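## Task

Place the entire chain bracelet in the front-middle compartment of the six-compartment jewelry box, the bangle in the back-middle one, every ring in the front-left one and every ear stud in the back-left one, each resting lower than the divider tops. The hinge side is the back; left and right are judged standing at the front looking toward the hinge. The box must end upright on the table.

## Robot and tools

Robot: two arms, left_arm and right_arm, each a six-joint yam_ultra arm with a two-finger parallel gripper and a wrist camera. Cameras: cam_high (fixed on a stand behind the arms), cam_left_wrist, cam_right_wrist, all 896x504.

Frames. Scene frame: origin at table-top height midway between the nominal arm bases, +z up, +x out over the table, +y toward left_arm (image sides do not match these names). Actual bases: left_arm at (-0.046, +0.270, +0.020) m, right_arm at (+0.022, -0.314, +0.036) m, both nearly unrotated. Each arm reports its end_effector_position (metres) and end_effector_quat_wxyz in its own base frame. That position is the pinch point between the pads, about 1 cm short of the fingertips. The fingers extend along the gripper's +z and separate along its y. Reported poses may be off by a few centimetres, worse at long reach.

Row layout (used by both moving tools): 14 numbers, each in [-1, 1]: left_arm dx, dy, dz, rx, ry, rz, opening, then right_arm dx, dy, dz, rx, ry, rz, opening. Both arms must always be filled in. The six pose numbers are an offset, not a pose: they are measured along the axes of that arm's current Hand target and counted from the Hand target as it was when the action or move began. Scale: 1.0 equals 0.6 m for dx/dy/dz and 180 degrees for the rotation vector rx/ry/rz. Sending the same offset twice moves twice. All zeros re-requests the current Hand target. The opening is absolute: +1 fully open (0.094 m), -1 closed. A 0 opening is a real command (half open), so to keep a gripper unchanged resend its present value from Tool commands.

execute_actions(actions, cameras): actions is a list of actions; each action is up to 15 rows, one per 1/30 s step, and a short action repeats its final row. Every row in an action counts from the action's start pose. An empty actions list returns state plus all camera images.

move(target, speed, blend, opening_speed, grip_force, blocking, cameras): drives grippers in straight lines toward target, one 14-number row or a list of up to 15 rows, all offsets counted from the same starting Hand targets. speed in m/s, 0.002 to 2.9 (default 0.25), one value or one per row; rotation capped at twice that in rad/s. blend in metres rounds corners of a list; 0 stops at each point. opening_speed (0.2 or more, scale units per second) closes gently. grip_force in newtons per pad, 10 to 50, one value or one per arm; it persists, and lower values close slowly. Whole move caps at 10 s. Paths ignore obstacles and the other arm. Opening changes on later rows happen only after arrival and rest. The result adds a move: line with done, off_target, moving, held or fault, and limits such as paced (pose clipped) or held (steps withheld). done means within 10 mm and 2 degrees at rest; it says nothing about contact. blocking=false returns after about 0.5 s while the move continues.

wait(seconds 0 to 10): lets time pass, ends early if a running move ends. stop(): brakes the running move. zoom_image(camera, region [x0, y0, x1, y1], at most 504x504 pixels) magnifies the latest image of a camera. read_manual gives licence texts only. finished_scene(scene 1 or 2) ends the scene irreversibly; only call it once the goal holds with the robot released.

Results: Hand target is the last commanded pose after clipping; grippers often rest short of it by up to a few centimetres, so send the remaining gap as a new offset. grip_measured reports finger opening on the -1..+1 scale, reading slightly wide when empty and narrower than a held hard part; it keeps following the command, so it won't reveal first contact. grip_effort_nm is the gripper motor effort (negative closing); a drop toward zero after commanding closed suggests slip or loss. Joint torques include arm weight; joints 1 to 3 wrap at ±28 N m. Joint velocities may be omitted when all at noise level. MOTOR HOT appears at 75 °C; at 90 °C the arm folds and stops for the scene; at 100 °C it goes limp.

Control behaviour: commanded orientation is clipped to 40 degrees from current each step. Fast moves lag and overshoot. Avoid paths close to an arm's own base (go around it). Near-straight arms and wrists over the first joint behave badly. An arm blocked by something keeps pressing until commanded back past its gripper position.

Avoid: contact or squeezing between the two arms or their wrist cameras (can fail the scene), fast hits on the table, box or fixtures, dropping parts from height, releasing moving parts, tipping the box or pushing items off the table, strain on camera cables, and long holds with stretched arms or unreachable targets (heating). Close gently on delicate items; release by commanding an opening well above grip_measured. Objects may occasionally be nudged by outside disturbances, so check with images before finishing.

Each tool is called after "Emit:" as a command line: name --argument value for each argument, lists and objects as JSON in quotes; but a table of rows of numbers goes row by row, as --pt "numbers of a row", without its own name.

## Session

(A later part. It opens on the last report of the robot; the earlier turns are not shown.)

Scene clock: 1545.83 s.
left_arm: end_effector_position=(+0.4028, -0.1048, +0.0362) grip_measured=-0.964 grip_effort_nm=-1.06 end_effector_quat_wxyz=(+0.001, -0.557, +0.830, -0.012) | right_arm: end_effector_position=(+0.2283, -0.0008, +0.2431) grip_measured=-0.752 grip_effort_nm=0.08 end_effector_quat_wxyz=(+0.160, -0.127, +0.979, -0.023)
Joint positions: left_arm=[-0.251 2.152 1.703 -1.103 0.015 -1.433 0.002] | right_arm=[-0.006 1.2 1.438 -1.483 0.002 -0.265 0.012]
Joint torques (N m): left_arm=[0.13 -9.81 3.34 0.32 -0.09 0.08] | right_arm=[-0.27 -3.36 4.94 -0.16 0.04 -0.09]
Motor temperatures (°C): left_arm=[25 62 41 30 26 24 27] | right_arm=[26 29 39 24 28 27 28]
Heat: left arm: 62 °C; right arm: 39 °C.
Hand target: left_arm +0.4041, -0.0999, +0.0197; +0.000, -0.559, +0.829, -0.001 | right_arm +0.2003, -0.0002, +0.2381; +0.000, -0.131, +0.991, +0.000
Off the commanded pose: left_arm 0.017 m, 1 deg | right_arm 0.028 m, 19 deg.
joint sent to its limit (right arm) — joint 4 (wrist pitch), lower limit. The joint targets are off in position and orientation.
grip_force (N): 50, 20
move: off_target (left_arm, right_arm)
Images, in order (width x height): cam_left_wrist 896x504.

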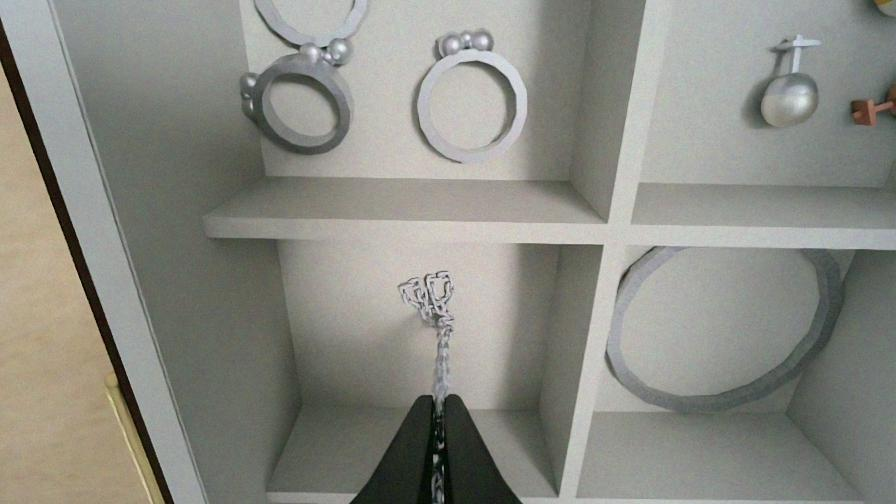

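Emit:
move --pt "0 0 0.025 0 0 0 -1 0 0 0 0 0 0 -0.75" --pt "0 0 0.0251 0 0 0 -0.6 0 0 0 0 0 0 -0.75" --speed 0.05 --opening_speed 0.4 --cameras '["cam_left_wrist"]'

Scene clock: 1551.60 s.
left_arm: end_effector_position=(+0.4038, -0.1050, +0.0213) grip_measured=-0.601 grip_effort_nm=0.05 end_effector_quat_wxyz=(+0.001, -0.557, +0.830, -0.012) | right_arm: end_effector_position=(+0.2283, -0.0008, +0.2431) grip_measured=-0.752 grip_effort_nm=0.08 end_effector_quat_wxyz=(+0.160, -0.127, +0.979, -0.023)
Joint positions: left_arm=[-0.251 2.169 1.669 -1.05 0.015 -1.433 0.019] | right_arm=[-0.006 1.2 1.438 -1.483 0.002 -0.265 0.012]
Joint torques (N m): left_arm=[0.35 -9.89 3.22 0.31 -0.08 0.1] | right_arm=[-0.25 -3.34 4.94 -0.15 0.04 -0.07]
Motor temperatures (°C): left_arm=[25 61 41 30 26 24 27] | right_arm=[26 29 39 24 28 27 28]
Heat: left arm: 61 °C; right arm: 39 °C.
Hand target: left_arm +0.4041, -0.0999, +0.0047; +0.000, -0.559, +0.829, -0.001 | right_arm +0.2003, -0.0002, +0.2381; +0.000, -0.131, +0.991, +0.000
Off the commanded pose: left_arm 0.017 m, 1 deg | right_arm 0.028 m, 19 deg.
joint sent to its limit (right arm) — joint 4 (wrist pitch), lower limit. The joint targets are off in position and orientation.
grip_force (N): 50, 20
move: off_target (left_arm, right_arm); target 2's new opening was sent with left_arm's hand 0.017 m and 1 deg from that target
Images, in order (width x height): cam_left_wrist 896x504.

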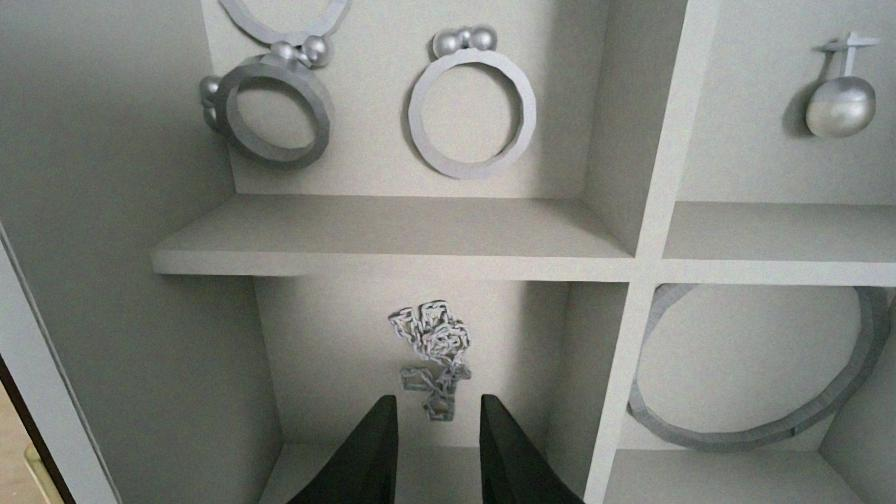

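Emit:
move --pt "0 0 -0.08 0 0 0 -0.6 0 0 0 0 0 0 -0.75" --pt "0.04 0.0 -0.25 0 0 0 -0.6 0 0 0 0 0 0 -0.75" --speed '[0.06,0.2]' --blend '[0.01,0]' --cameras '["all"]'

Scene clock: 1562.53 s.
left_arm: end_effector_position=(+0.3987, -0.1235, +0.1405) grip_measured=-0.601 grip_effort_nm=0.05 end_effector_quat_wxyz=(-0.002, -0.554, +0.833, -0.009) | right_arm: end_effector_position=(+0.2283, -0.0008, +0.2431) grip_measured=-0.752 grip_effort_nm=0.08 end_effector_quat_wxyz=(+0.160, -0.127, +0.979, -0.023)
Joint positions: left_arm=[-0.297 2.166 2.141 -1.534 0.015 -1.47 0.019] | right_arm=[-0.006 1.2 1.438 -1.483 0.002 -0.265 0.012]
Joint torques (N m): left_arm=[0.13 -14.17 5.98 -0.19 -0.11 -0.1] | right_arm=[-0.28 -3.34 4.93 -0.15 0.03 -0.09]
Motor temperatures (°C): left_arm=[25 60 42 30 26 24 27] | right_arm=[26 29 39 24 28 27 28]
Heat: left arm: 60 °C; right arm: 39 °C.
Hand target: left_arm +0.3951, -0.1220, +0.1547; +0.000, -0.559, +0.829, -0.001 | right_arm +0.2003, -0.0002, +0.2381; +0.000, -0.131, +0.991, +0.000
Off the commanded pose: left_arm 0.015 m, 1 deg | right_arm 0.028 m, 19 deg.
joint sent to its limit (left arm) — joint 4 (wrist pitch), lower limit. The joint targets are off in position, not in orientation.
joint sent to its limit (right arm) — joint 4 (wrist pitch), lower limit. The joint targets are off in position and orientation.
grip_force (N): 50, 20
move: off_target (left_arm, right_arm)

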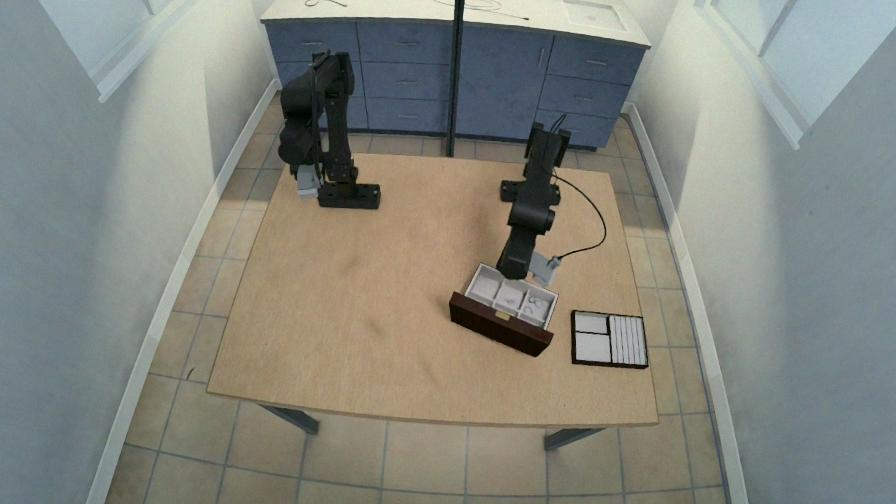

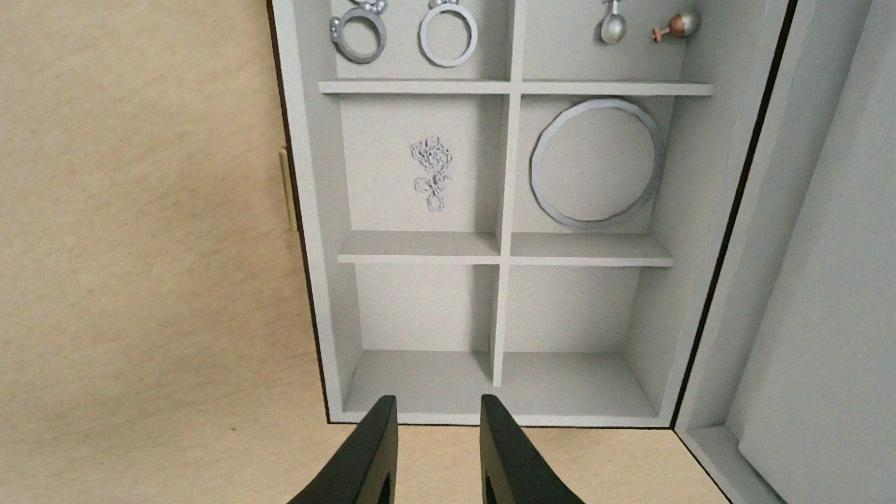

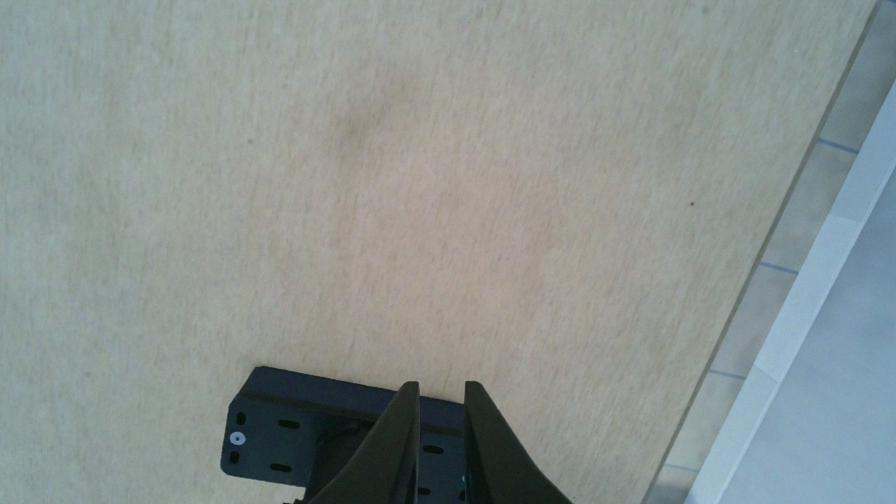

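Emit:
finished_scene --scene 2

The scene is finished: the task was done.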